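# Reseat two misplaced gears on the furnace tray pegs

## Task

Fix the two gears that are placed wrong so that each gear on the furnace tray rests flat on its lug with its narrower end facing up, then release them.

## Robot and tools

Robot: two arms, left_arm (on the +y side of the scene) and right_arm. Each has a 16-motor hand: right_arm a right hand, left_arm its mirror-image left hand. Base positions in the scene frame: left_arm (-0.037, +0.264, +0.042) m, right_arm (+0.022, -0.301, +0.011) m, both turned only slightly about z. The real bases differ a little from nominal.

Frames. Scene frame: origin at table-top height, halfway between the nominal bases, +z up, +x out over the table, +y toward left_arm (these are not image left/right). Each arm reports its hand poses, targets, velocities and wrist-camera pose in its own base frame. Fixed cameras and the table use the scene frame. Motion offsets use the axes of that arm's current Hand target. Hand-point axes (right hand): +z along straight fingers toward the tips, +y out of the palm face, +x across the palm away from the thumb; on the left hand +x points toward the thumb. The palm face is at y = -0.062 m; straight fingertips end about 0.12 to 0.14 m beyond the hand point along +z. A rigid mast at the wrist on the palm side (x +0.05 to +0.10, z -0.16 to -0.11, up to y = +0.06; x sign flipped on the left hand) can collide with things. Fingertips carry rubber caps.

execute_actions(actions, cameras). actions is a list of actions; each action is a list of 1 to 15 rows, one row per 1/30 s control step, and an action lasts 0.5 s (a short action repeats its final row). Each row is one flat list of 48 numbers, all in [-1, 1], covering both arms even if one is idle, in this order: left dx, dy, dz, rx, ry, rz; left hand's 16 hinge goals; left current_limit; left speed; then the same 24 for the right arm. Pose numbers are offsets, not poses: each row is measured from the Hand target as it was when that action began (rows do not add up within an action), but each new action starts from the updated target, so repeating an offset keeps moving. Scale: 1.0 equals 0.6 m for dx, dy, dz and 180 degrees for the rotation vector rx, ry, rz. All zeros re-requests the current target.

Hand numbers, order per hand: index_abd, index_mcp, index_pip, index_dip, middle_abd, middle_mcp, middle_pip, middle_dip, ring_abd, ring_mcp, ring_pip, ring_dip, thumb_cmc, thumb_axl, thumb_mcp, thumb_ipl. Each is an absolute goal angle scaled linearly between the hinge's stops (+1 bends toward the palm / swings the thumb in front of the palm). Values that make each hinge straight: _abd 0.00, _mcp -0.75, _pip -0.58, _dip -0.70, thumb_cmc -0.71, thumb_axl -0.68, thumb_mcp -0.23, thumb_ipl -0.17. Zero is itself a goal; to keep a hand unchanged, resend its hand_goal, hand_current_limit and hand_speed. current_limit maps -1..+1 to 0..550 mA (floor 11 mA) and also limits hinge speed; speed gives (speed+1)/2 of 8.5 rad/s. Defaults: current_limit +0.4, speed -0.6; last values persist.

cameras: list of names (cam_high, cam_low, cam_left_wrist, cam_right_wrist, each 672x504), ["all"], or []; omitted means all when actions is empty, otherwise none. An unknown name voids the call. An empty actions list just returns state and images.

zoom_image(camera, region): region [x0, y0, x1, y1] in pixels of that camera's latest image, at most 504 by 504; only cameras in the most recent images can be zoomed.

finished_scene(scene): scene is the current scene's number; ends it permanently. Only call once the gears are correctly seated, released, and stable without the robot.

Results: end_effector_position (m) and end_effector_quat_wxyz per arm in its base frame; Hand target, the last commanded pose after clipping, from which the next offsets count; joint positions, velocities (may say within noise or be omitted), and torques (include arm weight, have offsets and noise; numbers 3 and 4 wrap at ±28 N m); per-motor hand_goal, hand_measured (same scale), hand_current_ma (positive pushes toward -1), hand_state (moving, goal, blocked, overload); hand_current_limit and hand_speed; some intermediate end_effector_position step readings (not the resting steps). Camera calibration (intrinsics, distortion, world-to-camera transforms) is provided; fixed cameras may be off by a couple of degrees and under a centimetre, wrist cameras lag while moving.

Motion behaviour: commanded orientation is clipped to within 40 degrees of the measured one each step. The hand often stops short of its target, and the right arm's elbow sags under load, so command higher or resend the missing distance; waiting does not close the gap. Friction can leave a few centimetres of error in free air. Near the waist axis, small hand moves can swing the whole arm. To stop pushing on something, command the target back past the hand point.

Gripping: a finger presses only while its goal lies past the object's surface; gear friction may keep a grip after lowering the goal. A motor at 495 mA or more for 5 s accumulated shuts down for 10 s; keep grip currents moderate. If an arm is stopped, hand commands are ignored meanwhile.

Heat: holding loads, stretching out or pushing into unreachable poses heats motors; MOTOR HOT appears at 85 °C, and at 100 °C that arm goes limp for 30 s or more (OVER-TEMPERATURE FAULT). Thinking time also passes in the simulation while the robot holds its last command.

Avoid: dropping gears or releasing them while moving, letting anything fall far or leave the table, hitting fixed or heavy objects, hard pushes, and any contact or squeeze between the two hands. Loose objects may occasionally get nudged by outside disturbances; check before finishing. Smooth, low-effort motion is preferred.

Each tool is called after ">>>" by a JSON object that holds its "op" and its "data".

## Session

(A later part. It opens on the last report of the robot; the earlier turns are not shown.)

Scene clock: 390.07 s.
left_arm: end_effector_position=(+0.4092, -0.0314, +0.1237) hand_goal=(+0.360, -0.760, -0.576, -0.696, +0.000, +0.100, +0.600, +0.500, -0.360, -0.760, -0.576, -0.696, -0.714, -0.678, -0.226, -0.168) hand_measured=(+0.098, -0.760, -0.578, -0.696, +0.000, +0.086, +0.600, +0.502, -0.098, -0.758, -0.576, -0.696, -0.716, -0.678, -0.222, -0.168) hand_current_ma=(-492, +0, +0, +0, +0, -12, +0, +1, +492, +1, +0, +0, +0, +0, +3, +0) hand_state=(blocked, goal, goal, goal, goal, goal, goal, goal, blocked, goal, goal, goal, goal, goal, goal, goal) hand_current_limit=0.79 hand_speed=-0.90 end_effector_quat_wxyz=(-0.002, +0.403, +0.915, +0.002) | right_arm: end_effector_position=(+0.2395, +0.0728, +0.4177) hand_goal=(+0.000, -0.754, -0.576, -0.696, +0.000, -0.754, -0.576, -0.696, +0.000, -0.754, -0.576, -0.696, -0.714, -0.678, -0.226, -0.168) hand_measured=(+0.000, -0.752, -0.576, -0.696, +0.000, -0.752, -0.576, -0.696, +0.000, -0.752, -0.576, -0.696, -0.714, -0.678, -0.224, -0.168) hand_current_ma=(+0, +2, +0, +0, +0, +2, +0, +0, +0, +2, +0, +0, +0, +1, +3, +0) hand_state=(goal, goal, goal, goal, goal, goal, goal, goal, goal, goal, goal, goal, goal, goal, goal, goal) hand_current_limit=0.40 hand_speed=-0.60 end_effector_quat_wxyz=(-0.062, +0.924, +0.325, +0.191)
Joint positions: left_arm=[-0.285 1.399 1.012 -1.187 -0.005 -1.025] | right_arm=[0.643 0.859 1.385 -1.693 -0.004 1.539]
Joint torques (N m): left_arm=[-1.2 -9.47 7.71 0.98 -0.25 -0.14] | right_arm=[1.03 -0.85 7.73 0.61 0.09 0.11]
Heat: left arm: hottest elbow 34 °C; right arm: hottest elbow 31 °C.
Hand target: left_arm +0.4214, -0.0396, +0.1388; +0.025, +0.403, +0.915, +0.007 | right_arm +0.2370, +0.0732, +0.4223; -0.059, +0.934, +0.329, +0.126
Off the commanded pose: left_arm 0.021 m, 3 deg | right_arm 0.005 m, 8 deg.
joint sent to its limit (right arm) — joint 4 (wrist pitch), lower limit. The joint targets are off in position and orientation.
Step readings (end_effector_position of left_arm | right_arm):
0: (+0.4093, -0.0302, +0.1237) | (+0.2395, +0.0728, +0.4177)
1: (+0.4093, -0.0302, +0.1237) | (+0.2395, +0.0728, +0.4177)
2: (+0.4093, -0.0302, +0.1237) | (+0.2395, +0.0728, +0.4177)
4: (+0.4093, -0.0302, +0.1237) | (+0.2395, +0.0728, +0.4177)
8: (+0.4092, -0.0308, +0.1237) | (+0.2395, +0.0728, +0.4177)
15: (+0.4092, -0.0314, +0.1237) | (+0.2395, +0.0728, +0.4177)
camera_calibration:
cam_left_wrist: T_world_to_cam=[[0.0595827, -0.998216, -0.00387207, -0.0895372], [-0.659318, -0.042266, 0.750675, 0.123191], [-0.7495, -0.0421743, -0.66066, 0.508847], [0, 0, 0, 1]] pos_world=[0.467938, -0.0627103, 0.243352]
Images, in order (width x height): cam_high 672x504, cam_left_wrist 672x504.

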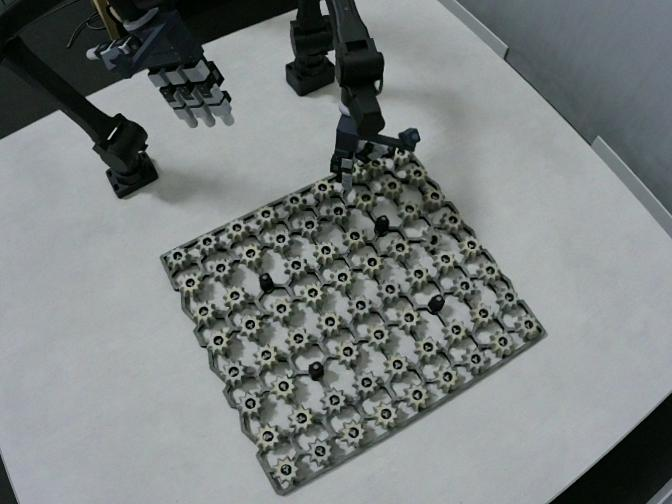

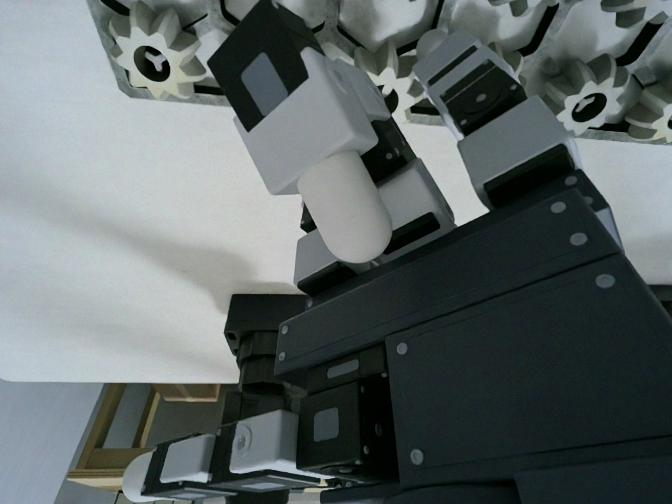

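>>> {"op": "execute_actions", "data": {"actions": [[[-0.0017,-0.0036,0,0,0,0,0.36,-0.76,-0.576,-0.696,0,0.1,0.6,0.5,-0.36,-0.76,-0.576,-0.696,-0.714,-0.678,-0.226,-0.168,0.79,-0.9,0,0,0,0,0,0,0,-0.754,-0.576,-0.696,0,-0.754,-0.576,-0.696,0,-0.754,-0.576,-0.696,-0.714,-0.678,-0.226,-0.168,0.4,-0.6]]], "cameras": ["cam_left_wrist", "cam_high"]}}

>>> {"op": "zoom_image", "data": {"camera": "cam_high", "region": [335, 155, 375, 185]}}

>>> {"op": "zoom_image", "data": {"camera": "cam_left_wrist", "region": [320, 0, 460, 110]}}

Scene clock: 391.43 s.
left_arm: end_effector_position=(+0.4086, -0.0343, +0.1237) hand_goal=(+0.360, -0.760, -0.576, -0.696, +0.000, +0.100, +0.600, +0.500, -0.360, -0.760, -0.576, -0.696, -0.714, -0.678, -0.226, -0.168) hand_measured=(+0.098, -0.760, -0.578, -0.696, +0.000, +0.086, +0.600, +0.502, -0.098, -0.758, -0.576, -0.696, -0.716, -0.678, -0.222, -0.168) hand_current_ma=(-492, +0, +0, +0, +0, -12, +0, +1, +492, +1, +0, +0, +0, +0, +3, +0) hand_state=(blocked, goal, goal, goal, goal, goal, goal, goal, blocked, goal, goal, goal, goal, goal, goal, goal) hand_current_limit=0.79 hand_speed=-0.90 end_effector_quat_wxyz=(-0.002, +0.405, +0.914, +0.002) | right_arm: end_effector_position=(+0.2395, +0.0728, +0.4177) hand_goal=(+0.000, -0.754, -0.576, -0.696, +0.000, -0.754, -0.576, -0.696, +0.000, -0.754, -0.576, -0.696, -0.714, -0.678, -0.226, -0.168) hand_measured=(+0.000, -0.752, -0.576, -0.696, +0.000, -0.752, -0.576, -0.696, +0.000, -0.752, -0.576, -0.696, -0.714, -0.678, -0.224, -0.168) hand_current_ma=(+0, +2, +0, +0, +0, +2, +0, +0, +0, +2, +0, +0, +0, +1, +3, +0) hand_state=(goal, goal, goal, goal, goal, goal, goal, goal, goal, goal, goal, goal, goal, goal, goal, goal) hand_current_limit=0.40 hand_speed=-0.60 end_effector_quat_wxyz=(-0.062, +0.924, +0.325, +0.191)
Joint positions: left_arm=[-0.293 1.399 1.012 -1.187 -0.005 -1.03] | right_arm=[0.643 0.859 1.385 -1.693 -0.004 1.539]
Joint torques (N m): left_arm=[-0.85 -9.93 7.69 0.94 -0.26 -0.14] | right_arm=[0.97 -0.85 7.73 0.59 0.09 0.11]
Heat: left arm: hottest elbow 34 °C; right arm: hottest elbow 31 °C.
Hand target: left_arm +0.4205, -0.0418, +0.1388; +0.025, +0.403, +0.915, +0.007 | right_arm +0.2370, +0.0732, +0.4223; -0.059, +0.934, +0.329, +0.126
Off the commanded pose: left_arm 0.021 m, 3 deg | right_arm 0.005 m, 8 deg.
joint sent to its limit (right arm) — joint 4 (wrist pitch), lower limit. The joint targets are off in position and orientation.
Step readings (end_effector_position of left_arm | right_arm):
0: (+0.4092, -0.0314, +0.1237) | (+0.2395, +0.0728, +0.4177)
1: (+0.4092, -0.0314, +0.1237) | (+0.2395, +0.0728, +0.4177)
2: (+0.4092, -0.0314, +0.1237) | (+0.2395, +0.0728, +0.4177)
4: (+0.4090, -0.0320, +0.1237) | (+0.2395, +0.0728, +0.4177)
8: (+0.4087, -0.0338, +0.1237) | (+0.2395, +0.0728, +0.4177)
15: (+0.4086, -0.0343, +0.1237) | (+0.2395, +0.0728, +0.4177)
camera_calibration:
cam_left_wrist: T_world_to_cam=[[0.0565404, -0.998393, -0.00384998, -0.0912774], [-0.659494, -0.0402427, 0.750632, 0.122823], [-0.74958, -0.039902, -0.66071, 0.50839], [0, 0, 0, 1]] pos_world=[0.467241, -0.0659022, 0.243352]
Images, in order (width x height): cam_high 672x504, cam_left_wrist 672x504.

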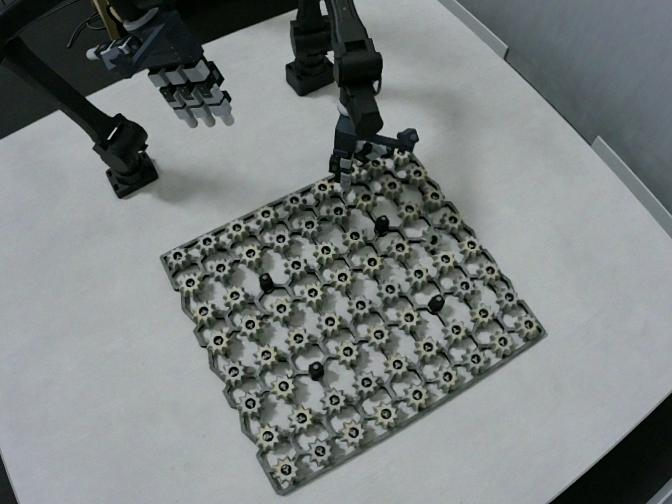

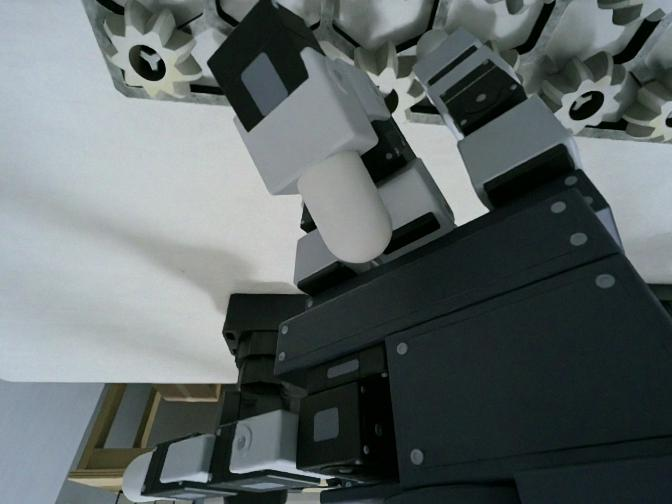

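Scaled by 12.600 from the camera's 672x504 image, which has a finer 960x720 frame.

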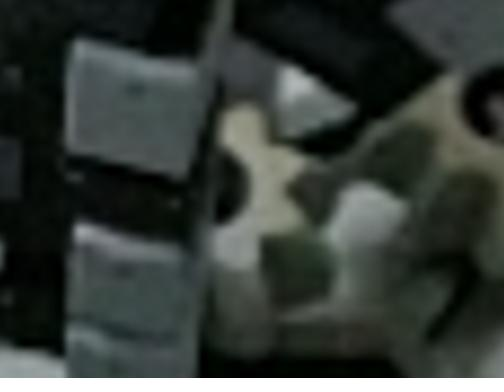

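Scaled by 3.600 from the camera's 672x504 image, which has a finer 960x720 frame.

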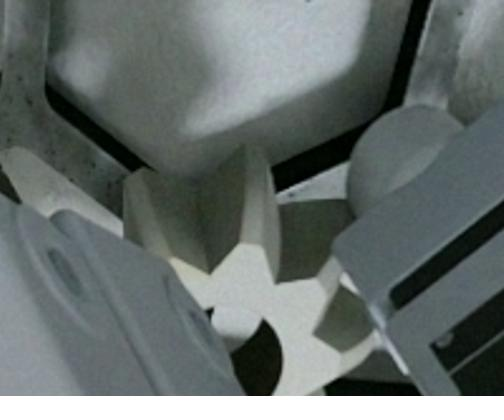

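>>> {"op": "execute_actions", "data": {"actions": [[[-0.0003,-0.0003,0.01,0,0,0,0.36,-0.76,-0.576,-0.696,0,0.1,0.6,0.5,-0.36,-0.76,-0.576,-0.696,-0.714,-0.678,-0.226,-0.168,0.79,-0.9,0,0,0,0,0,0,0,-0.754,-0.576,-0.696,0,-0.754,-0.576,-0.696,0,-0.754,-0.576,-0.696,-0.714,-0.678,-0.226,-0.168,0.4,-0.6]]], "cameras": ["cam_left_wrist", "cam_high"]}}

>>> {"op": "zoom_image", "data": {"camera": "cam_high", "region": [335, 155, 375, 185]}}

>>> {"op": "zoom_image", "data": {"camera": "cam_left_wrist", "region": [320, 0, 460, 110]}}

Scene clock: 392.47 s.
left_arm: end_effector_position=(+0.4101, -0.0347, +0.1195) hand_goal=(+0.360, -0.760, -0.576, -0.696, +0.000, +0.100, +0.600, +0.500, -0.360, -0.760, -0.576, -0.696, -0.714, -0.678, -0.226, -0.168) hand_measured=(+0.098, -0.760, -0.578, -0.696, +0.000, +0.086, +0.600, +0.502, -0.098, -0.758, -0.576, -0.696, -0.716, -0.678, -0.222, -0.168) hand_current_ma=(-492, +0, +0, +0, +0, -12, +0, +1, +492, +1, +0, +0, +0, +0, +3, +0) hand_state=(blocked, goal, goal, goal, goal, goal, goal, goal, blocked, goal, goal, goal, goal, goal, goal, goal) hand_current_limit=0.79 hand_speed=-0.90 end_effector_quat_wxyz=(+0.000, +0.404, +0.915, +0.003) | right_arm: end_effector_position=(+0.2395, +0.0728, +0.4177) hand_goal=(+0.000, -0.754, -0.576, -0.696, +0.000, -0.754, -0.576, -0.696, +0.000, -0.754, -0.576, -0.696, -0.714, -0.678, -0.226, -0.168) hand_measured=(+0.000, -0.752, -0.576, -0.696, +0.000, -0.752, -0.576, -0.696, +0.000, -0.752, -0.576, -0.696, -0.714, -0.678, -0.224, -0.168) hand_current_ma=(+0, +2, +0, +0, +0, +2, +0, +0, +0, +2, +0, +0, +0, +1, +3, +0) hand_state=(goal, goal, goal, goal, goal, goal, goal, goal, goal, goal, goal, goal, goal, goal, goal, goal) hand_current_limit=0.40 hand_speed=-0.60 end_effector_quat_wxyz=(-0.062, +0.924, +0.325, +0.191)
Joint positions: left_arm=[-0.293 1.405 1.006 -1.17 -0.005 -1.031] | right_arm=[0.643 0.859 1.385 -1.693 -0.004 1.539]
Joint torques (N m): left_arm=[-0.85 -9.41 7.31 0.84 -0.26 -0.17] | right_arm=[0.97 -0.85 7.76 0.66 0.09 0.12]
Heat: left arm: hottest elbow 34 °C; right arm: hottest elbow 31 °C.
Hand target: left_arm +0.4208, -0.0421, +0.1328; +0.025, +0.403, +0.915, +0.007 | right_arm +0.2370, +0.0732, +0.4223; -0.059, +0.934, +0.329, +0.126
Off the commanded pose: left_arm 0.019 m, 3 deg | right_arm 0.005 m, 8 deg.
joint sent to its limit (right arm) — joint 4 (wrist pitch), lower limit. The joint targets are off in position and orientation.
Step readings (end_effector_position of left_arm | right_arm):
0: (+0.4086, -0.0343, +0.1237) | (+0.2395, +0.0728, +0.4177)
1: (+0.4086, -0.0343, +0.1237) | (+0.2395, +0.0728, +0.4177)
2: (+0.4086, -0.0343, +0.1237) | (+0.2395, +0.0728, +0.4177)
4: (+0.4097, -0.0347, +0.1232) | (+0.2395, +0.0728, +0.4177)
8: (+0.4112, -0.0351, +0.1217) | (+0.2395, +0.0728, +0.4177)
15: (+0.4101, -0.0347, +0.1195) | (+0.2395, +0.0728, +0.4177)
camera_calibration:
cam_left_wrist: T_world_to_cam=[[0.0580657, -0.99831, -0.00229349, -0.0925415], [-0.662727, -0.0402648, 0.747778, 0.128679], [-0.746607, -0.0419003, -0.663945, 0.505877], [0, 0, 0, 1]] pos_world=[0.468344, -0.0660075, 0.239439]
Images, in order (width x height): cam_high 672x504, cam_left_wrist 672x504.

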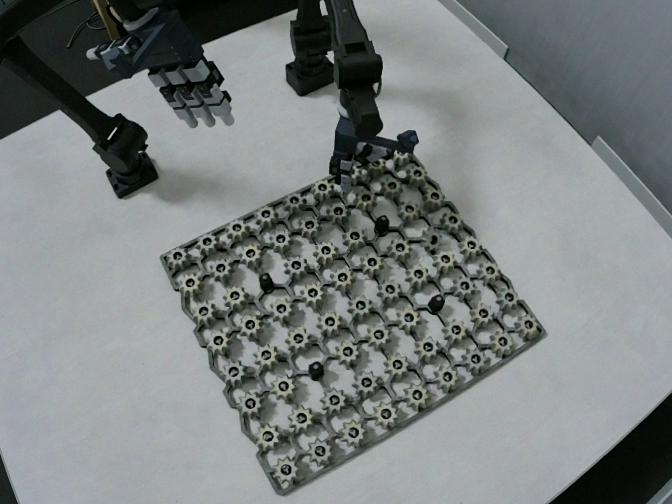

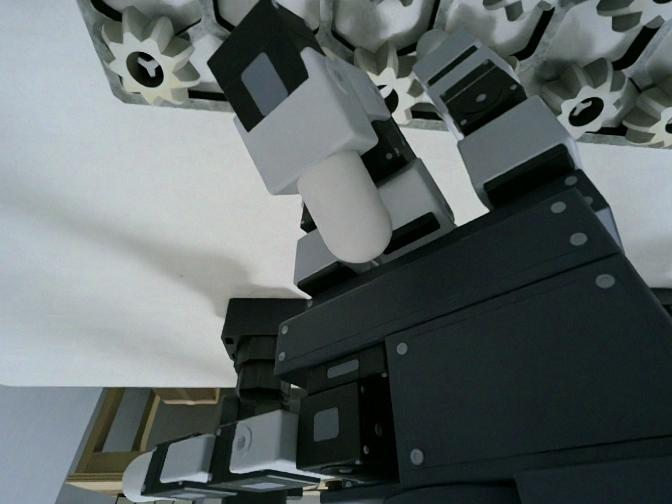

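Scaled by 12.600 from the camera's 672x504 image, which has a finer 960x720 frame.

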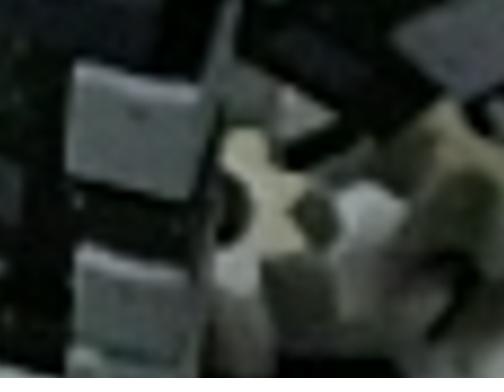

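Scaled by 3.600 from the camera's 672x504 image, which has a finer 960x720 frame.

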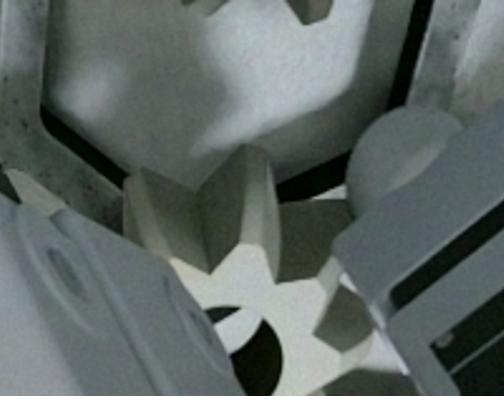

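>>> {"op": "execute_actions", "data": {"actions": [[[0.0009,-0.0018,0.01,0,0,0,0.36,-0.76,-0.576,-0.696,0,0.1,0.6,0.5,-0.36,-0.76,-0.576,-0.696,-0.714,-0.678,-0.226,-0.168,0.79,-0.9,0,0,0,0,0,0,0,-0.754,-0.576,-0.696,0,-0.754,-0.576,-0.696,0,-0.754,-0.576,-0.696,-0.714,-0.678,-0.226,-0.168,0.4,-0.6]]], "cameras": ["cam_left_wrist", "cam_high"]}}

>>> {"op": "zoom_image", "data": {"camera": "cam_high", "region": [335, 155, 375, 185]}}

>>> {"op": "zoom_image", "data": {"camera": "cam_left_wrist", "region": [320, 0, 460, 110]}}

Scene clock: 393.67 s.
left_arm: end_effector_position=(+0.4092, -0.0344, +0.1129) hand_goal=(+0.360, -0.760, -0.576, -0.696, +0.000, +0.100, +0.600, +0.500, -0.360, -0.760, -0.576, -0.696, -0.714, -0.678, -0.226, -0.168) hand_measured=(+0.098, -0.760, -0.578, -0.696, +0.000, +0.086, +0.600, +0.502, -0.098, -0.758, -0.576, -0.696, -0.716, -0.678, -0.222, -0.168) hand_current_ma=(-492, +0, +0, +0, +0, -12, +0, +1, +492, +1, +0, +0, +0, +0, +3, +0) hand_state=(blocked, goal, goal, goal, goal, goal, goal, goal, blocked, goal, goal, goal, goal, goal, goal, goal) hand_current_limit=0.79 hand_speed=-0.90 end_effector_quat_wxyz=(-0.001, +0.403, +0.915, +0.002) | right_arm: end_effector_position=(+0.2395, +0.0728, +0.4177) hand_goal=(+0.000, -0.754, -0.576, -0.696, +0.000, -0.754, -0.576, -0.696, +0.000, -0.754, -0.576, -0.696, -0.714, -0.678, -0.226, -0.168) hand_measured=(+0.000, -0.752, -0.576, -0.696, +0.000, -0.752, -0.576, -0.696, +0.000, -0.752, -0.576, -0.696, -0.714, -0.678, -0.224, -0.168) hand_current_ma=(+0, +2, +0, +0, +0, +2, +0, +0, +0, +2, +0, +0, +0, +1, +3, +0) hand_state=(goal, goal, goal, goal, goal, goal, goal, goal, goal, goal, goal, goal, goal, goal, goal, goal) hand_current_limit=0.40 hand_speed=-0.60 end_effector_quat_wxyz=(-0.062, +0.924, +0.325, +0.191)
Joint positions: left_arm=[-0.293 1.412 0.993 -1.153 -0.005 -1.033] | right_arm=[0.643 0.859 1.385 -1.693 -0.004 1.539]
Joint torques (N m): left_arm=[-0.97 -9.64 7.3 0.94 -0.24 -0.15] | right_arm=[1.08 -0.97 7.73 0.61 0.08 0.12]
Heat: left arm: hottest elbow 34 °C; right arm: hottest elbow 31 °C.
Hand target: left_arm +0.4199, -0.0425, +0.1268; +0.025, +0.403, +0.915, +0.007 | right_arm +0.2370, +0.0732, +0.4223; -0.059, +0.934, +0.329, +0.126
Off the commanded pose: left_arm 0.019 m, 3 deg | right_arm 0.005 m, 8 deg.
joint sent to its limit (right arm) — joint 4 (wrist pitch), lower limit. The joint targets are off in position and orientation.
Step readings (end_effector_position of left_arm | right_arm):
0: (+0.4101, -0.0347, +0.1195) | (+0.2395, +0.0728, +0.4177)
1: (+0.4101, -0.0347, +0.1195) | (+0.2395, +0.0728, +0.4177)
2: (+0.4101, -0.0347, +0.1195) | (+0.2395, +0.0728, +0.4177)
4: (+0.4104, -0.0348, +0.1185) | (+0.2395, +0.0728, +0.4177)
8: (+0.4089, -0.0344, +0.1146) | (+0.2395, +0.0728, +0.4177)
15: (+0.4088, -0.0343, +0.1129) | (+0.2395, +0.0728, +0.4177)
camera_calibration:
cam_left_wrist: T_world_to_cam=[[0.0596591, -0.998215, -0.00284989, -0.0928297], [-0.661561, -0.0416763, 0.748733, 0.132372], [-0.747515, -0.0427833, -0.662866, 0.501034], [0, 0, 0, 1]] pos_world=[0.467641, -0.0657113, 0.232743]
Images, in order (width x height): cam_high 672x504, cam_left_wrist 672x504.

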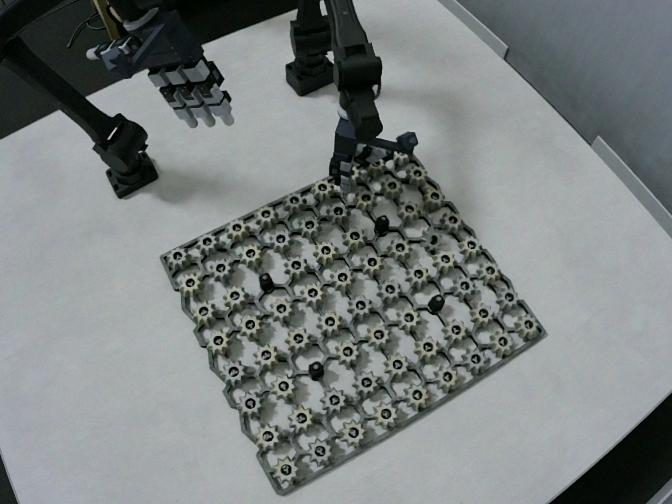

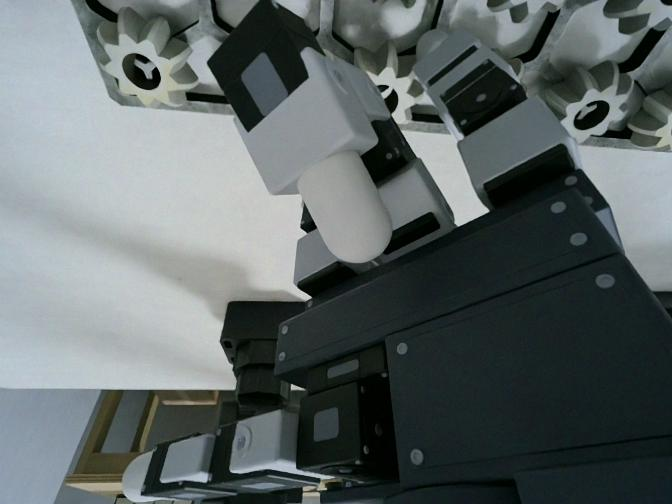

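Scaled by 12.600 from the camera's 672x504 image, which has a finer 960x720 frame.

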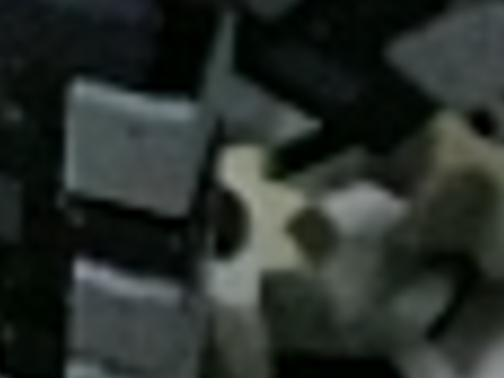

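Scaled by 3.600 from the camera's 672x504 image, which has a finer 960x720 frame.

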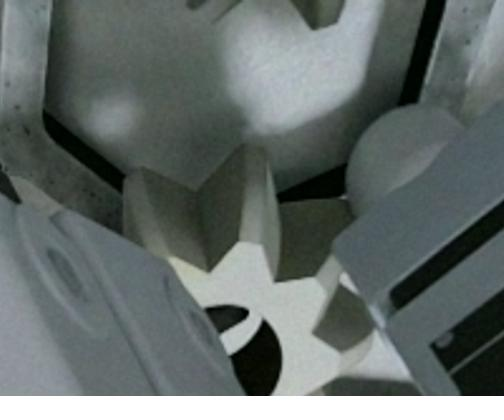

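>>> {"op": "execute_actions", "data": {"actions": [[[0.0003,-0.0005,0.01,0,0,0,0.36,-0.76,-0.576,-0.696,0,0.1,0.6,0.5,-0.36,-0.76,-0.576,-0.696,-0.714,-0.678,-0.226,-0.168,0.79,-0.9,0,0,0,0,0,0,0,-0.754,-0.576,-0.696,0,-0.754,-0.576,-0.696,0,-0.754,-0.576,-0.696,-0.714,-0.678,-0.226,-0.168,0.4,-0.6]]], "cameras": ["cam_left_wrist", "cam_high"]}}

>>> {"op": "zoom_image", "data": {"camera": "cam_high", "region": [335, 155, 375, 185]}}

>>> {"op": "zoom_image", "data": {"camera": "cam_left_wrist", "region": [320, 0, 460, 110]}}

Scene clock: 394.73 s.
left_arm: end_effector_position=(+0.4089, -0.0350, +0.1070) hand_goal=(+0.360, -0.760, -0.576, -0.696, +0.000, +0.100, +0.600, +0.500, -0.360, -0.760, -0.576, -0.696, -0.714, -0.678, -0.226, -0.168) hand_measured=(+0.098, -0.760, -0.578, -0.696, +0.000, +0.086, +0.600, +0.502, -0.098, -0.758, -0.576, -0.696, -0.716, -0.678, -0.222, -0.168) hand_current_ma=(-492, +0, +0, +0, +0, -12, +0, +1, +492, +1, +0, +0, +0, +0, +3, +0) hand_state=(blocked, goal, goal, goal, goal, goal, goal, goal, blocked, goal, goal, goal, goal, goal, goal, goal) hand_current_limit=0.79 hand_speed=-0.90 end_effector_quat_wxyz=(-0.001, +0.404, +0.915, +0.002) | right_arm: end_effector_position=(+0.2395, +0.0728, +0.4177) hand_goal=(+0.000, -0.754, -0.576, -0.696, +0.000, -0.754, -0.576, -0.696, +0.000, -0.754, -0.576, -0.696, -0.714, -0.678, -0.226, -0.168) hand_measured=(+0.000, -0.752, -0.576, -0.696, +0.000, -0.752, -0.576, -0.696, +0.000, -0.752, -0.576, -0.696, -0.714, -0.678, -0.224, -0.168) hand_current_ma=(+0, +2, +0, +0, +0, +2, +0, +0, +0, +2, +0, +0, +0, +1, +3, +0) hand_state=(goal, goal, goal, goal, goal, goal, goal, goal, goal, goal, goal, goal, goal, goal, goal, goal) hand_current_limit=0.40 hand_speed=-0.60 end_effector_quat_wxyz=(-0.062, +0.924, +0.325, +0.191)
Joint positions: left_arm=[-0.294 1.418 0.983 -1.137 -0.005 -1.033] | right_arm=[0.643 0.859 1.385 -1.693 -0.004 1.539]
Joint torques (N m): left_arm=[-1.03 -9.82 7.24 0.85 -0.26 -0.14] | right_arm=[0.97 -0.91 7.73 0.58 0.09 0.12]
Heat: left arm: hottest elbow 34 °C; right arm: hottest elbow 31 °C.
Hand target: left_arm +0.4199, -0.0426, +0.1207; +0.025, +0.403, +0.915, +0.007 | right_arm +0.2370, +0.0732, +0.4223; -0.059, +0.934, +0.329, +0.126
Off the commanded pose: left_arm 0.019 m, 3 deg | right_arm 0.005 m, 8 deg.
joint sent to its limit (right arm) — joint 4 (wrist pitch), lower limit. The joint targets are off in position and orientation.
Step readings (end_effector_position of left_arm | right_arm):
0: (+0.4092, -0.0344, +0.1129) | (+0.2395, +0.0728, +0.4177)
1: (+0.4092, -0.0344, +0.1129) | (+0.2395, +0.0728, +0.4177)
2: (+0.4092, -0.0344, +0.1129) | (+0.2395, +0.0728, +0.4177)
4: (+0.4095, -0.0345, +0.1119) | (+0.2395, +0.0728, +0.4177)
8: (+0.4090, -0.0350, +0.1092) | (+0.2395, +0.0728, +0.4177)
15: (+0.4085, -0.0349, +0.1070) | (+0.2395, +0.0728, +0.4177)
camera_calibration:
cam_left_wrist: T_world_to_cam=[[0.0580951, -0.998307, -0.00287794, -0.0926865], [-0.661602, -0.0406595, 0.748752, 0.136583], [-0.747601, -0.0415947, -0.662844, 0.496914], [0, 0, 0, 1]] pos_world=[0.467242, -0.0663071, 0.226843]
Images, in order (width x height): cam_high 672x504, cam_left_wrist 672x504.

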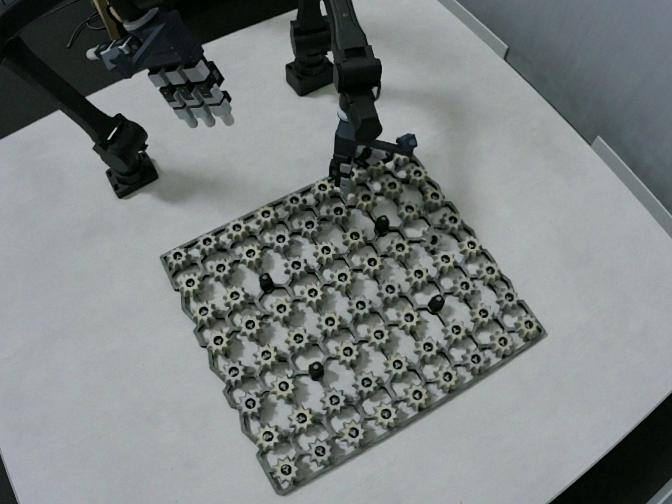

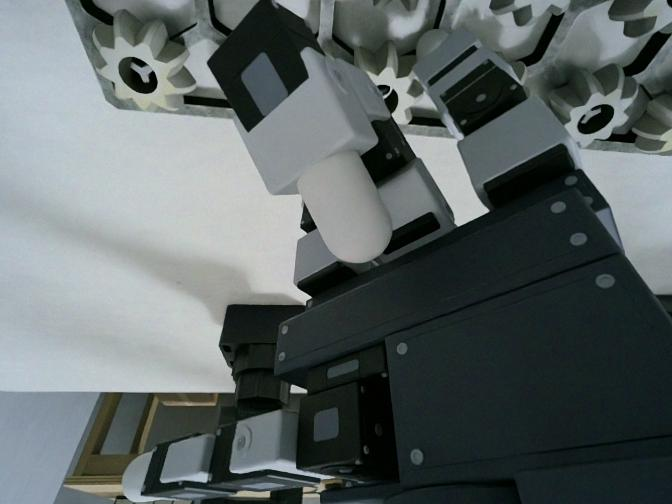

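Scaled by 12.600 from the camera's 672x504 image, which has a finer 960x720 frame.

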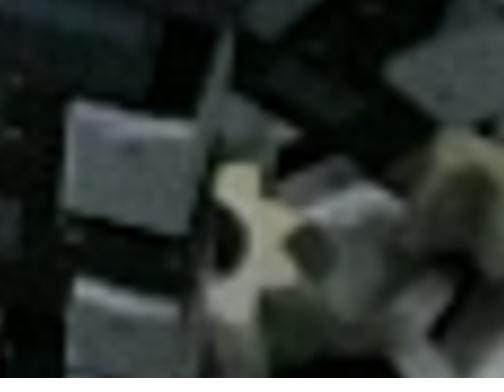

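Scaled by 3.600 from the camera's 672x504 image, which has a finer 960x720 frame.

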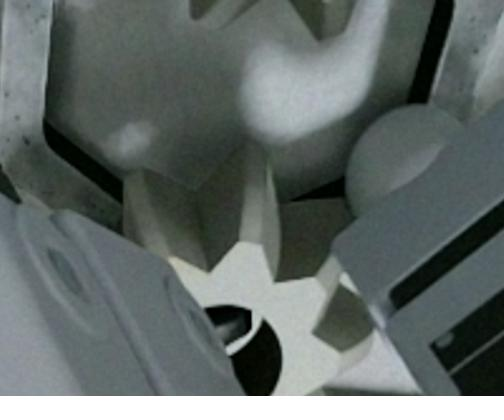

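>>> {"op": "execute_actions", "data": {"actions": [[[0,0,0.0083,0,0,0,0.36,-0.76,-0.576,-0.696,0,0.1,0.6,0.5,-0.36,-0.76,-0.576,-0.696,-0.714,-0.678,-0.226,-0.168,0.79,-0.9,0,0,0,0,0,0,0,-0.754,-0.576,-0.696,0,-0.754,-0.576,-0.696,0,-0.754,-0.576,-0.696,-0.714,-0.678,-0.226,-0.168,0.4,-0.6]]], "cameras": ["cam_left_wrist", "cam_high"]}}

>>> {"op": "zoom_image", "data": {"camera": "cam_high", "region": [335, 155, 375, 185]}}

>>> {"op": "zoom_image", "data": {"camera": "cam_left_wrist", "region": [320, 0, 460, 110]}}

Scene clock: 395.73 s.
left_arm: end_effector_position=(+0.4086, -0.0349, +0.1021) hand_goal=(+0.360, -0.760, -0.576, -0.696, +0.000, +0.100, +0.600, +0.500, -0.360, -0.760, -0.576, -0.696, -0.714, -0.678, -0.226, -0.168) hand_measured=(+0.098, -0.760, -0.578, -0.696, +0.000, +0.086, +0.600, +0.502, -0.098, -0.758, -0.576, -0.696, -0.716, -0.678, -0.222, -0.168) hand_current_ma=(-492, +0, +0, +0, +0, -12, +0, +1, +492, +1, +0, +0, +0, +0, +3, +0) hand_state=(blocked, goal, goal, goal, goal, goal, goal, goal, blocked, goal, goal, goal, goal, goal, goal, goal) hand_current_limit=0.79 hand_speed=-0.90 end_effector_quat_wxyz=(-0.001, +0.404, +0.915, +0.002) | right_arm: end_effector_position=(+0.2395, +0.0728, +0.4177) hand_goal=(+0.000, -0.754, -0.576, -0.696, +0.000, -0.754, -0.576, -0.696, +0.000, -0.754, -0.576, -0.696, -0.714, -0.678, -0.226, -0.168) hand_measured=(+0.000, -0.752, -0.576, -0.696, +0.000, -0.752, -0.576, -0.696, +0.000, -0.752, -0.576, -0.696, -0.714, -0.678, -0.224, -0.168) hand_current_ma=(+0, +2, +0, +0, +0, +2, +0, +0, +0, +2, +0, +0, +0, +1, +3, +0) hand_state=(goal, goal, goal, goal, goal, goal, goal, goal, goal, goal, goal, goal, goal, goal, goal, goal) hand_current_limit=0.40 hand_speed=-0.60 end_effector_quat_wxyz=(-0.062, +0.924, +0.325, +0.191)
Joint positions: left_arm=[-0.294 1.424 0.975 -1.124 -0.005 -1.033] | right_arm=[0.643 0.859 1.385 -1.693 -0.004 1.539]
Joint torques (N m): left_arm=[-1.2 -9.52 7.15 0.88 -0.25 -0.15] | right_arm=[0.91 -0.79 7.73 0.62 0.09 0.11]
Heat: left arm: hottest elbow 34 °C; right arm: hottest elbow 31 °C.
Hand target: left_arm +0.4202, -0.0426, +0.1158; +0.025, +0.403, +0.915, +0.007 | right_arm +0.2370, +0.0732, +0.4223; -0.059, +0.934, +0.329, +0.126
Off the commanded pose: left_arm 0.019 m, 3 deg | right_arm 0.005 m, 8 deg.
joint sent to its limit (right arm) — joint 4 (wrist pitch), lower limit. The joint targets are off in position and orientation.
Step readings (end_effector_position of left_arm | right_arm):
0: (+0.4089, -0.0350, +0.1070) | (+0.2395, +0.0728, +0.4177)
1: (+0.4089, -0.0350, +0.1070) | (+0.2395, +0.0728, +0.4177)
2: (+0.4089, -0.0350, +0.1070) | (+0.2395, +0.0728, +0.4177)
4: (+0.4090, -0.0350, +0.1065) | (+0.2395, +0.0728, +0.4177)
8: (+0.4085, -0.0349, +0.1038) | (+0.2395, +0.0728, +0.4177)
15: (+0.4086, -0.0349, +0.1021) | (+0.2395, +0.0728, +0.4177)
camera_calibration:
cam_left_wrist: T_world_to_cam=[[0.0580613, -0.998307, -0.00338302, -0.0925663], [-0.660531, -0.0409568, 0.749681, 0.139455], [-0.748551, -0.0412928, -0.661791, 0.493823], [0, 0, 0, 1]] pos_world=[0.467141, -0.0663066, 0.221947]
Images, in order (width x height): cam_high 672x504, cam_left_wrist 672x504.

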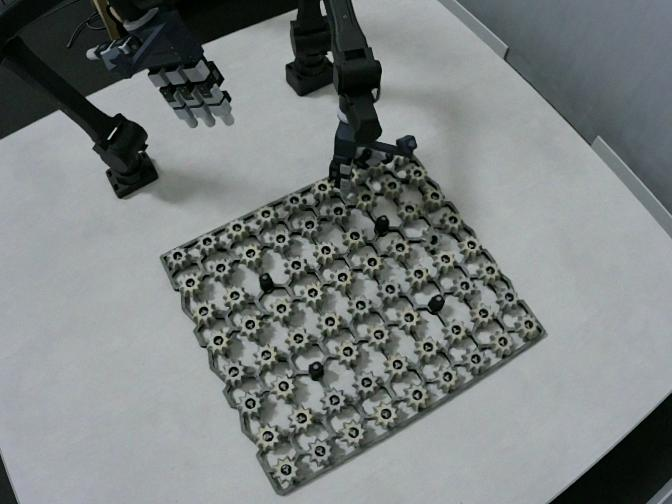

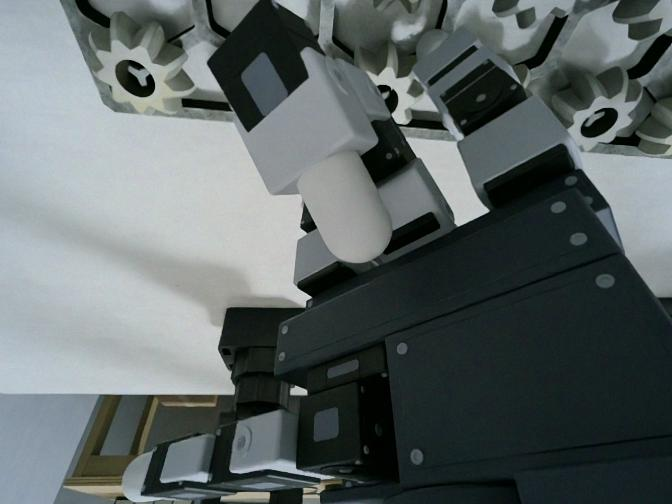

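Scaled by 12.600 from the camera's 672x504 image, which has a finer 960x720 frame.

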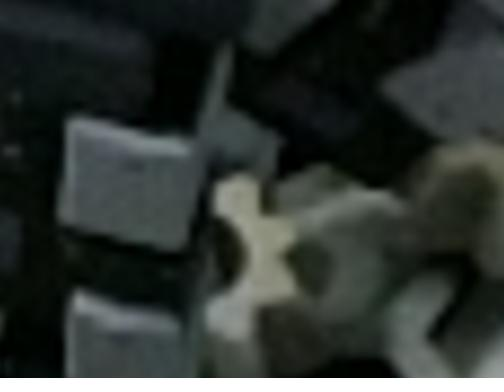

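Scaled by 3.600 from the camera's 672x504 image, which has a finer 960x720 frame.

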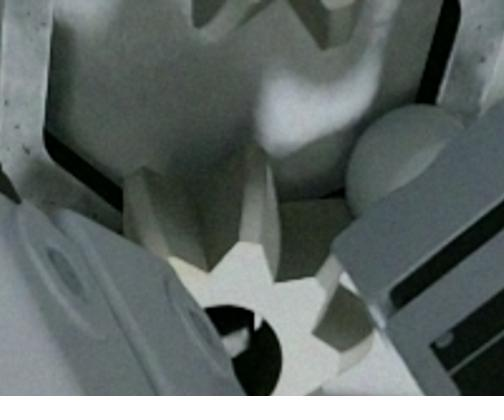

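>>> {"op": "execute_actions", "data": {"actions": [[[0,0,0.0067,0,0,0,0.36,-0.76,-0.576,-0.696,0,0.1,0.6,0.5,-0.36,-0.76,-0.576,-0.696,-0.714,-0.678,-0.226,-0.168,0.79,-0.9,0,0,0,0,0,0,0,-0.754,-0.576,-0.696,0,-0.754,-0.576,-0.696,0,-0.754,-0.576,-0.696,-0.714,-0.678,-0.226,-0.168,0.4,-0.6]]], "cameras": ["cam_left_wrist", "cam_high"]}}

>>> {"op": "zoom_image", "data": {"camera": "cam_high", "region": [335, 155, 375, 185]}}

>>> {"op": "zoom_image", "data": {"camera": "cam_left_wrist", "region": [320, 0, 460, 110]}}

Scene clock: 396.70 s.
left_arm: end_effector_position=(+0.4088, -0.0350, +0.1006) hand_goal=(+0.360, -0.760, -0.576, -0.696, +0.000, +0.100, +0.600, +0.500, -0.360, -0.760, -0.576, -0.696, -0.714, -0.678, -0.226, -0.168) hand_measured=(+0.098, -0.762, -0.578, -0.696, +0.000, +0.086, +0.600, +0.502, -0.098, -0.758, -0.576, -0.696, -0.716, -0.678, -0.222, -0.168) hand_current_ma=(-492, +0, +0, +0, +0, -12, +0, +1, +492, +1, +0, +0, +0, +0, +3, +0) hand_state=(blocked, goal, goal, goal, goal, goal, goal, goal, blocked, goal, goal, goal, goal, goal, goal, goal) hand_current_limit=0.79 hand_speed=-0.90 end_effector_quat_wxyz=(-0.001, +0.404, +0.915, +0.002) | right_arm: end_effector_position=(+0.2395, +0.0728, +0.4177) hand_goal=(+0.000, -0.754, -0.576, -0.696, +0.000, -0.754, -0.576, -0.696, +0.000, -0.754, -0.576, -0.696, -0.714, -0.678, -0.226, -0.168) hand_measured=(+0.000, -0.752, -0.576, -0.696, +0.000, -0.752, -0.576, -0.696, +0.000, -0.752, -0.576, -0.696, -0.714, -0.678, -0.224, -0.168) hand_current_ma=(+0, +2, +0, +0, +0, +2, +0, +0, +0, +2, +0, +0, +0, +1, +3, +0) hand_state=(goal, goal, goal, goal, goal, goal, goal, goal, goal, goal, goal, goal, goal, goal, goal, goal) hand_current_limit=0.40 hand_speed=-0.60 end_effector_quat_wxyz=(-0.062, +0.924, +0.325, +0.191)
Joint positions: left_arm=[-0.294 1.425 0.972 -1.118 -0.005 -1.033] | right_arm=[0.643 0.859 1.385 -1.693 -0.004 1.539]
Joint torques (N m): left_arm=[-0.85 -9.58 6.98 1.07 -0.25 -0.13] | right_arm=[1.08 -0.85 7.73 0.61 0.08 0.11]
Heat: left arm: hottest elbow 34 °C; right arm: hottest elbow 31 °C.
Hand target: left_arm +0.4204, -0.0427, +0.1118; +0.025, +0.403, +0.915, +0.007 | right_arm +0.2370, +0.0732, +0.4223; -0.059, +0.934, +0.329, +0.126
Off the commanded pose: left_arm 0.018 m, 3 deg | right_arm 0.005 m, 8 deg.
joint sent to its limit (right arm) — joint 4 (wrist pitch), lower limit. The joint targets are off in position and orientation.
Step readings (end_effector_position of left_arm | right_arm):
0: (+0.4086, -0.0349, +0.1021) | (+0.2395, +0.0728, +0.4177)
1: (+0.4086, -0.0349, +0.1021) | (+0.2395, +0.0728, +0.4177)
2: (+0.4090, -0.0350, +0.1022) | (+0.2395, +0.0728, +0.4177)
4: (+0.4087, -0.0349, +0.1017) | (+0.2395, +0.0728, +0.4177)
8: (+0.4088, -0.0350, +0.1006) | (+0.2395, +0.0728, +0.4177)
15: (+0.4088, -0.0350, +0.1006) | (+0.2395, +0.0728, +0.4177)
camera_calibration:
cam_left_wrist: T_world_to_cam=[[0.0580951, -0.998307, -0.00287794, -0.0926991], [-0.661602, -0.0406595, 0.748752, 0.141309], [-0.747601, -0.0415947, -0.662844, 0.492598], [0, 0, 0, 1]] pos_world=[0.467142, -0.0663071, 0.220443]
Images, in order (width x height): cam_high 672x504, cam_left_wrist 672x504.

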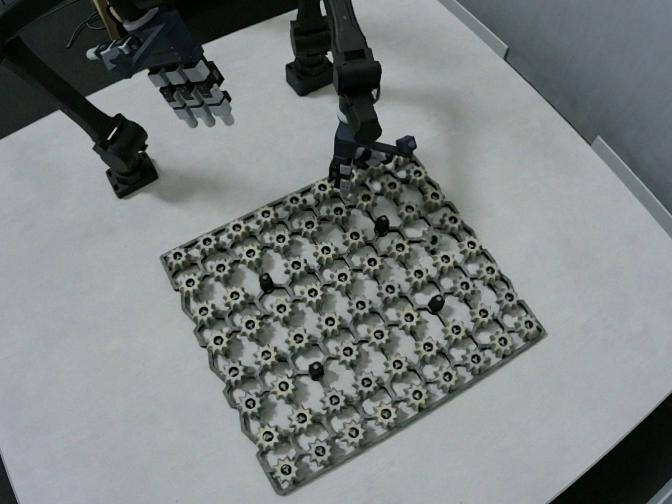

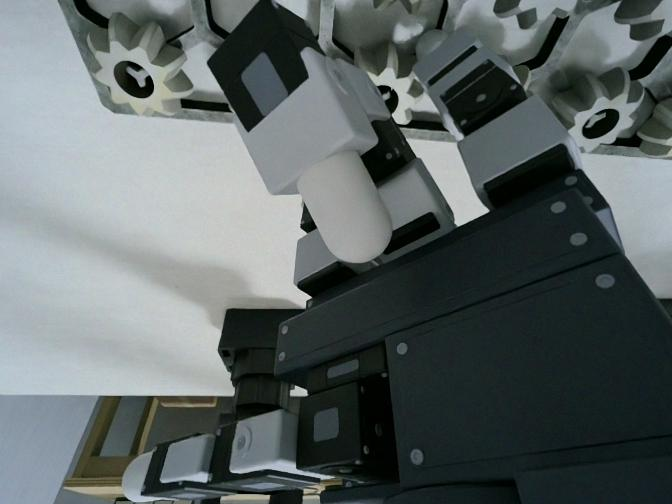

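Scaled by 12.600 from the camera's 672x504 image, which has a finer 960x720 frame.

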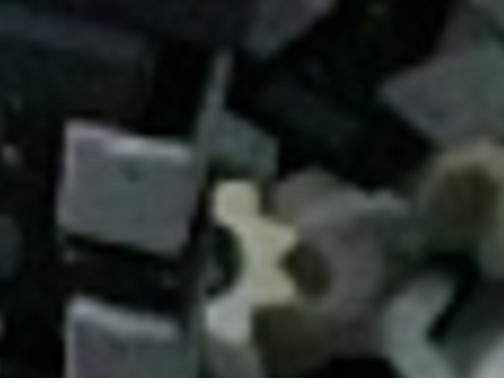

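Scaled by 3.600 from the camera's 672x504 image, which has a finer 960x720 frame.

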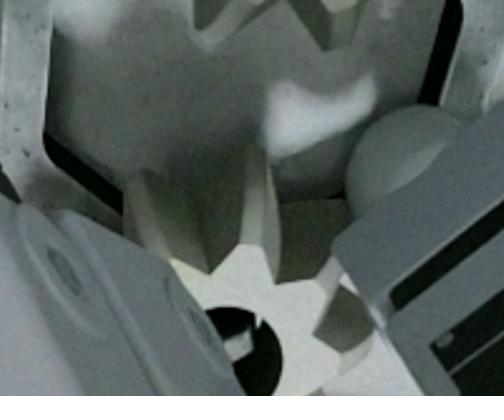

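>>> {"op": "execute_actions", "data": {"actions": [[[0,0,0,0,0,0,0.095,-0.76,-0.576,-0.696,0,0.1,0.6,0.5,-0.095,-0.76,-0.576,-0.696,-0.714,-0.678,-0.226,-0.168,0.6,-0.93,0,0,0,0,0,0,0,-0.754,-0.576,-0.696,0,-0.754,-0.576,-0.696,0,-0.754,-0.576,-0.696,-0.714,-0.678,-0.226,-0.168,0.4,-0.6]],[[0,0,0,0,0,0,0.06,-0.76,-0.576,-0.696,0,0.1,0.6,0.5,-0.06,-0.76,-0.576,-0.696,-0.714,-0.678,-0.226,-0.168,0.5,-0.93,0,0,0,0,0,0,0,-0.754,-0.576,-0.696,0,-0.754,-0.576,-0.696,0,-0.754,-0.576,-0.696,-0.714,-0.678,-0.226,-0.168,0.4,-0.6]],[[0,0,0,0,0,0,0.02,-0.76,-0.576,-0.696,0,0.1,0.6,0.5,-0.02,-0.76,-0.576,-0.696,-0.714,-0.678,-0.226,-0.168,0.5,-0.93,0,0,0,0,0,0,0,-0.754,-0.576,-0.696,0,-0.754,-0.576,-0.696,0,-0.754,-0.576,-0.696,-0.714,-0.678,-0.226,-0.168,0.4,-0.6]]], "cameras": ["cam_left_wrist", "cam_high"]}}

>>> {"op": "zoom_image", "data": {"camera": "cam_high", "region": [335, 155, 375, 185]}}

>>> {"op": "zoom_image", "data": {"camera": "cam_left_wrist", "region": [320, 0, 460, 110]}}

Scene clock: 398.77 s.
left_arm: end_effector_position=(+0.4102, -0.0360, +0.1007) hand_goal=(+0.020, -0.760, -0.576, -0.696, +0.000, +0.100, +0.600, +0.500, -0.020, -0.760, -0.576, -0.696, -0.714, -0.678, -0.226, -0.168) hand_measured=(+0.022, -0.762, -0.578, -0.696, +0.000, +0.086, +0.600, +0.502, -0.022, -0.758, -0.576, -0.696, -0.716, -0.678, -0.222, -0.168) hand_current_ma=(+1, +0, +0, +0, +0, -12, +0, +1, -1, +1, +0, +0, +0, +0, +3, +0) hand_state=(goal, goal, goal, goal, goal, goal, goal, goal, goal, goal, goal, goal, goal, goal, goal, goal) hand_current_limit=0.50 hand_speed=-0.93 end_effector_quat_wxyz=(+0.002, +0.405, +0.914, +0.003) | right_arm: end_effector_position=(+0.2395, +0.0728, +0.4177) hand_goal=(+0.000, -0.754, -0.576, -0.696, +0.000, -0.754, -0.576, -0.696, +0.000, -0.754, -0.576, -0.696, -0.714, -0.678, -0.226, -0.168) hand_measured=(+0.000, -0.752, -0.576, -0.696, +0.000, -0.752, -0.576, -0.696, +0.000, -0.752, -0.576, -0.696, -0.714, -0.678, -0.224, -0.168) hand_current_ma=(+0, +2, +0, +0, +0, +2, +0, +0, +0, +2, +0, +0, +0, +1, +3, +0) hand_state=(goal, goal, goal, goal, goal, goal, goal, goal, goal, goal, goal, goal, goal, goal, goal, goal) hand_current_limit=0.40 hand_speed=-0.60 end_effector_quat_wxyz=(-0.062, +0.924, +0.325, +0.191)
Joint positions: left_arm=[-0.296 1.425 0.972 -1.112 -0.005 -1.033] | right_arm=[0.643 0.859 1.385 -1.693 -0.004 1.539]
Joint torques (N m): left_arm=[-0.91 -9.52 6.99 0.88 -0.25 -0.12] | right_arm=[0.97 -0.85 7.73 0.64 0.09 0.11]
Heat: left arm: hottest elbow 34 °C; right arm: hottest elbow 31 °C.
Hand target: left_arm +0.4204, -0.0427, +0.1118; +0.025, +0.403, +0.915, +0.007 | right_arm +0.2370, +0.0732, +0.4223; -0.059, +0.934, +0.329, +0.126
Off the commanded pose: left_arm 0.016 m, 3 deg | right_arm 0.005 m, 8 deg.
joint sent to its limit (right arm) — joint 4 (wrist pitch), lower limit. The joint targets are off in position and orientation.
Step readings (end_effector_position of left_arm | right_arm):
0: (+0.4088, -0.0350, +0.1006) | (+0.2395, +0.0728, +0.4177)
1: (+0.4088, -0.0350, +0.1006) | (+0.2395, +0.0728, +0.4177)
2: (+0.4088, -0.0350, +0.1006) | (+0.2395, +0.0728, +0.4177)
4: (+0.4088, -0.0350, +0.1006) | (+0.2395, +0.0728, +0.4177)
8: (+0.4088, -0.0350, +0.1006) | (+0.2395, +0.0728, +0.4177)
15: (+0.4091, -0.0351, +0.1006) | (+0.2395, +0.0728, +0.4177)
16: (+0.4091, -0.0351, +0.1006) | (+0.2395, +0.0728, +0.4177)
17: (+0.4091, -0.0351, +0.1006) | (+0.2395, +0.0728, +0.4177)
19: (+0.4091, -0.0351, +0.1006) | (+0.2395, +0.0728, +0.4177)
23: (+0.4095, -0.0352, +0.1007) | (+0.2395, +0.0728, +0.4177)
30: (+0.4098, -0.0359, +0.1007) | (+0.2395, +0.0728, +0.4177)
31: (+0.4098, -0.0359, +0.1007) | (+0.2395, +0.0728, +0.4177)
32: (+0.4098, -0.0359, +0.1007) | (+0.2395, +0.0728, +0.4177)
34: (+0.4102, -0.0360, +0.1007) | (+0.2395, +0.0728, +0.4177)
38: (+0.4102, -0.0360, +0.1007) | (+0.2395, +0.0728, +0.4177)
45: (+0.4102, -0.0360, +0.1007) | (+0.2395, +0.0728, +0.4177)
camera_calibration:
cam_left_wrist: T_world_to_cam=[[0.0565314, -0.998401, -0.000732014, -0.0933836], [-0.66607, -0.0382604, 0.744907, 0.144406], [-0.743744, -0.0416231, -0.667168, 0.492624], [0, 0, 0, 1]] pos_world=[0.467849, -0.0672047, 0.221026]
Images, in order (width x height): cam_high 672x504, cam_left_wrist 672x504.

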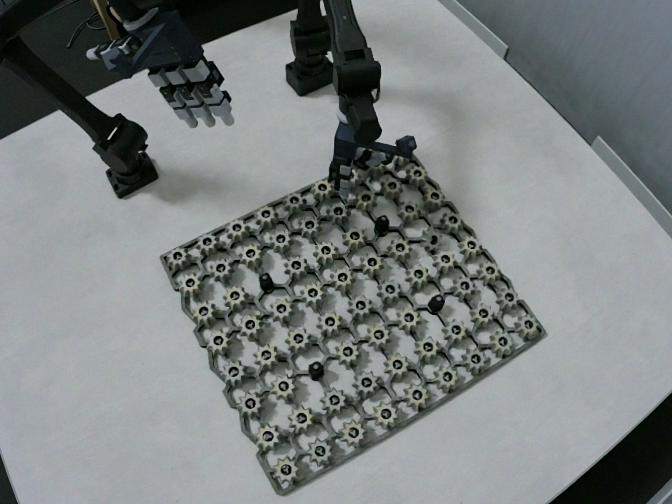

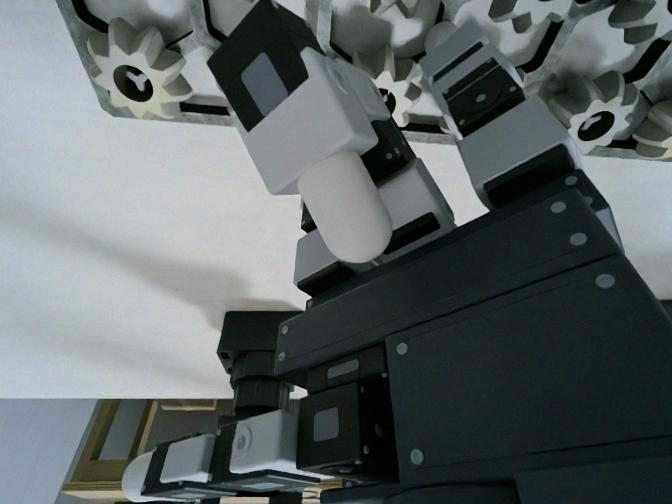

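Scaled by 12.600 from the camera's 672x504 image, which has a finer 960x720 frame.

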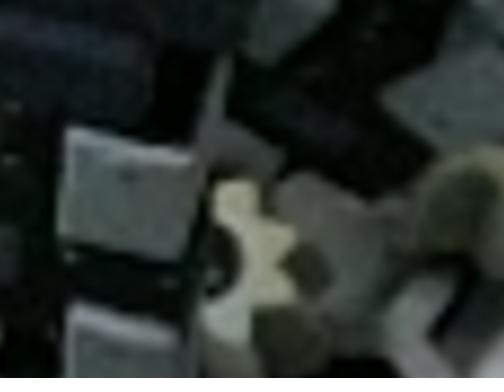

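Scaled by 3.600 from the camera's 672x504 image, which has a finer 960x720 frame.

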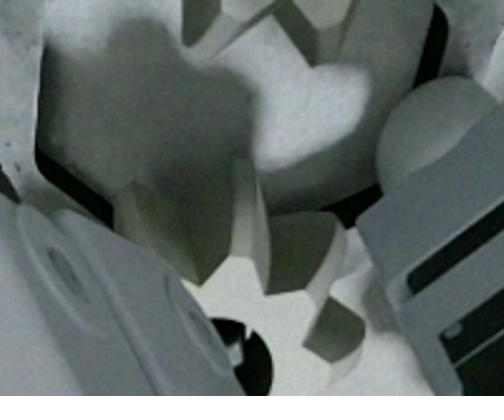

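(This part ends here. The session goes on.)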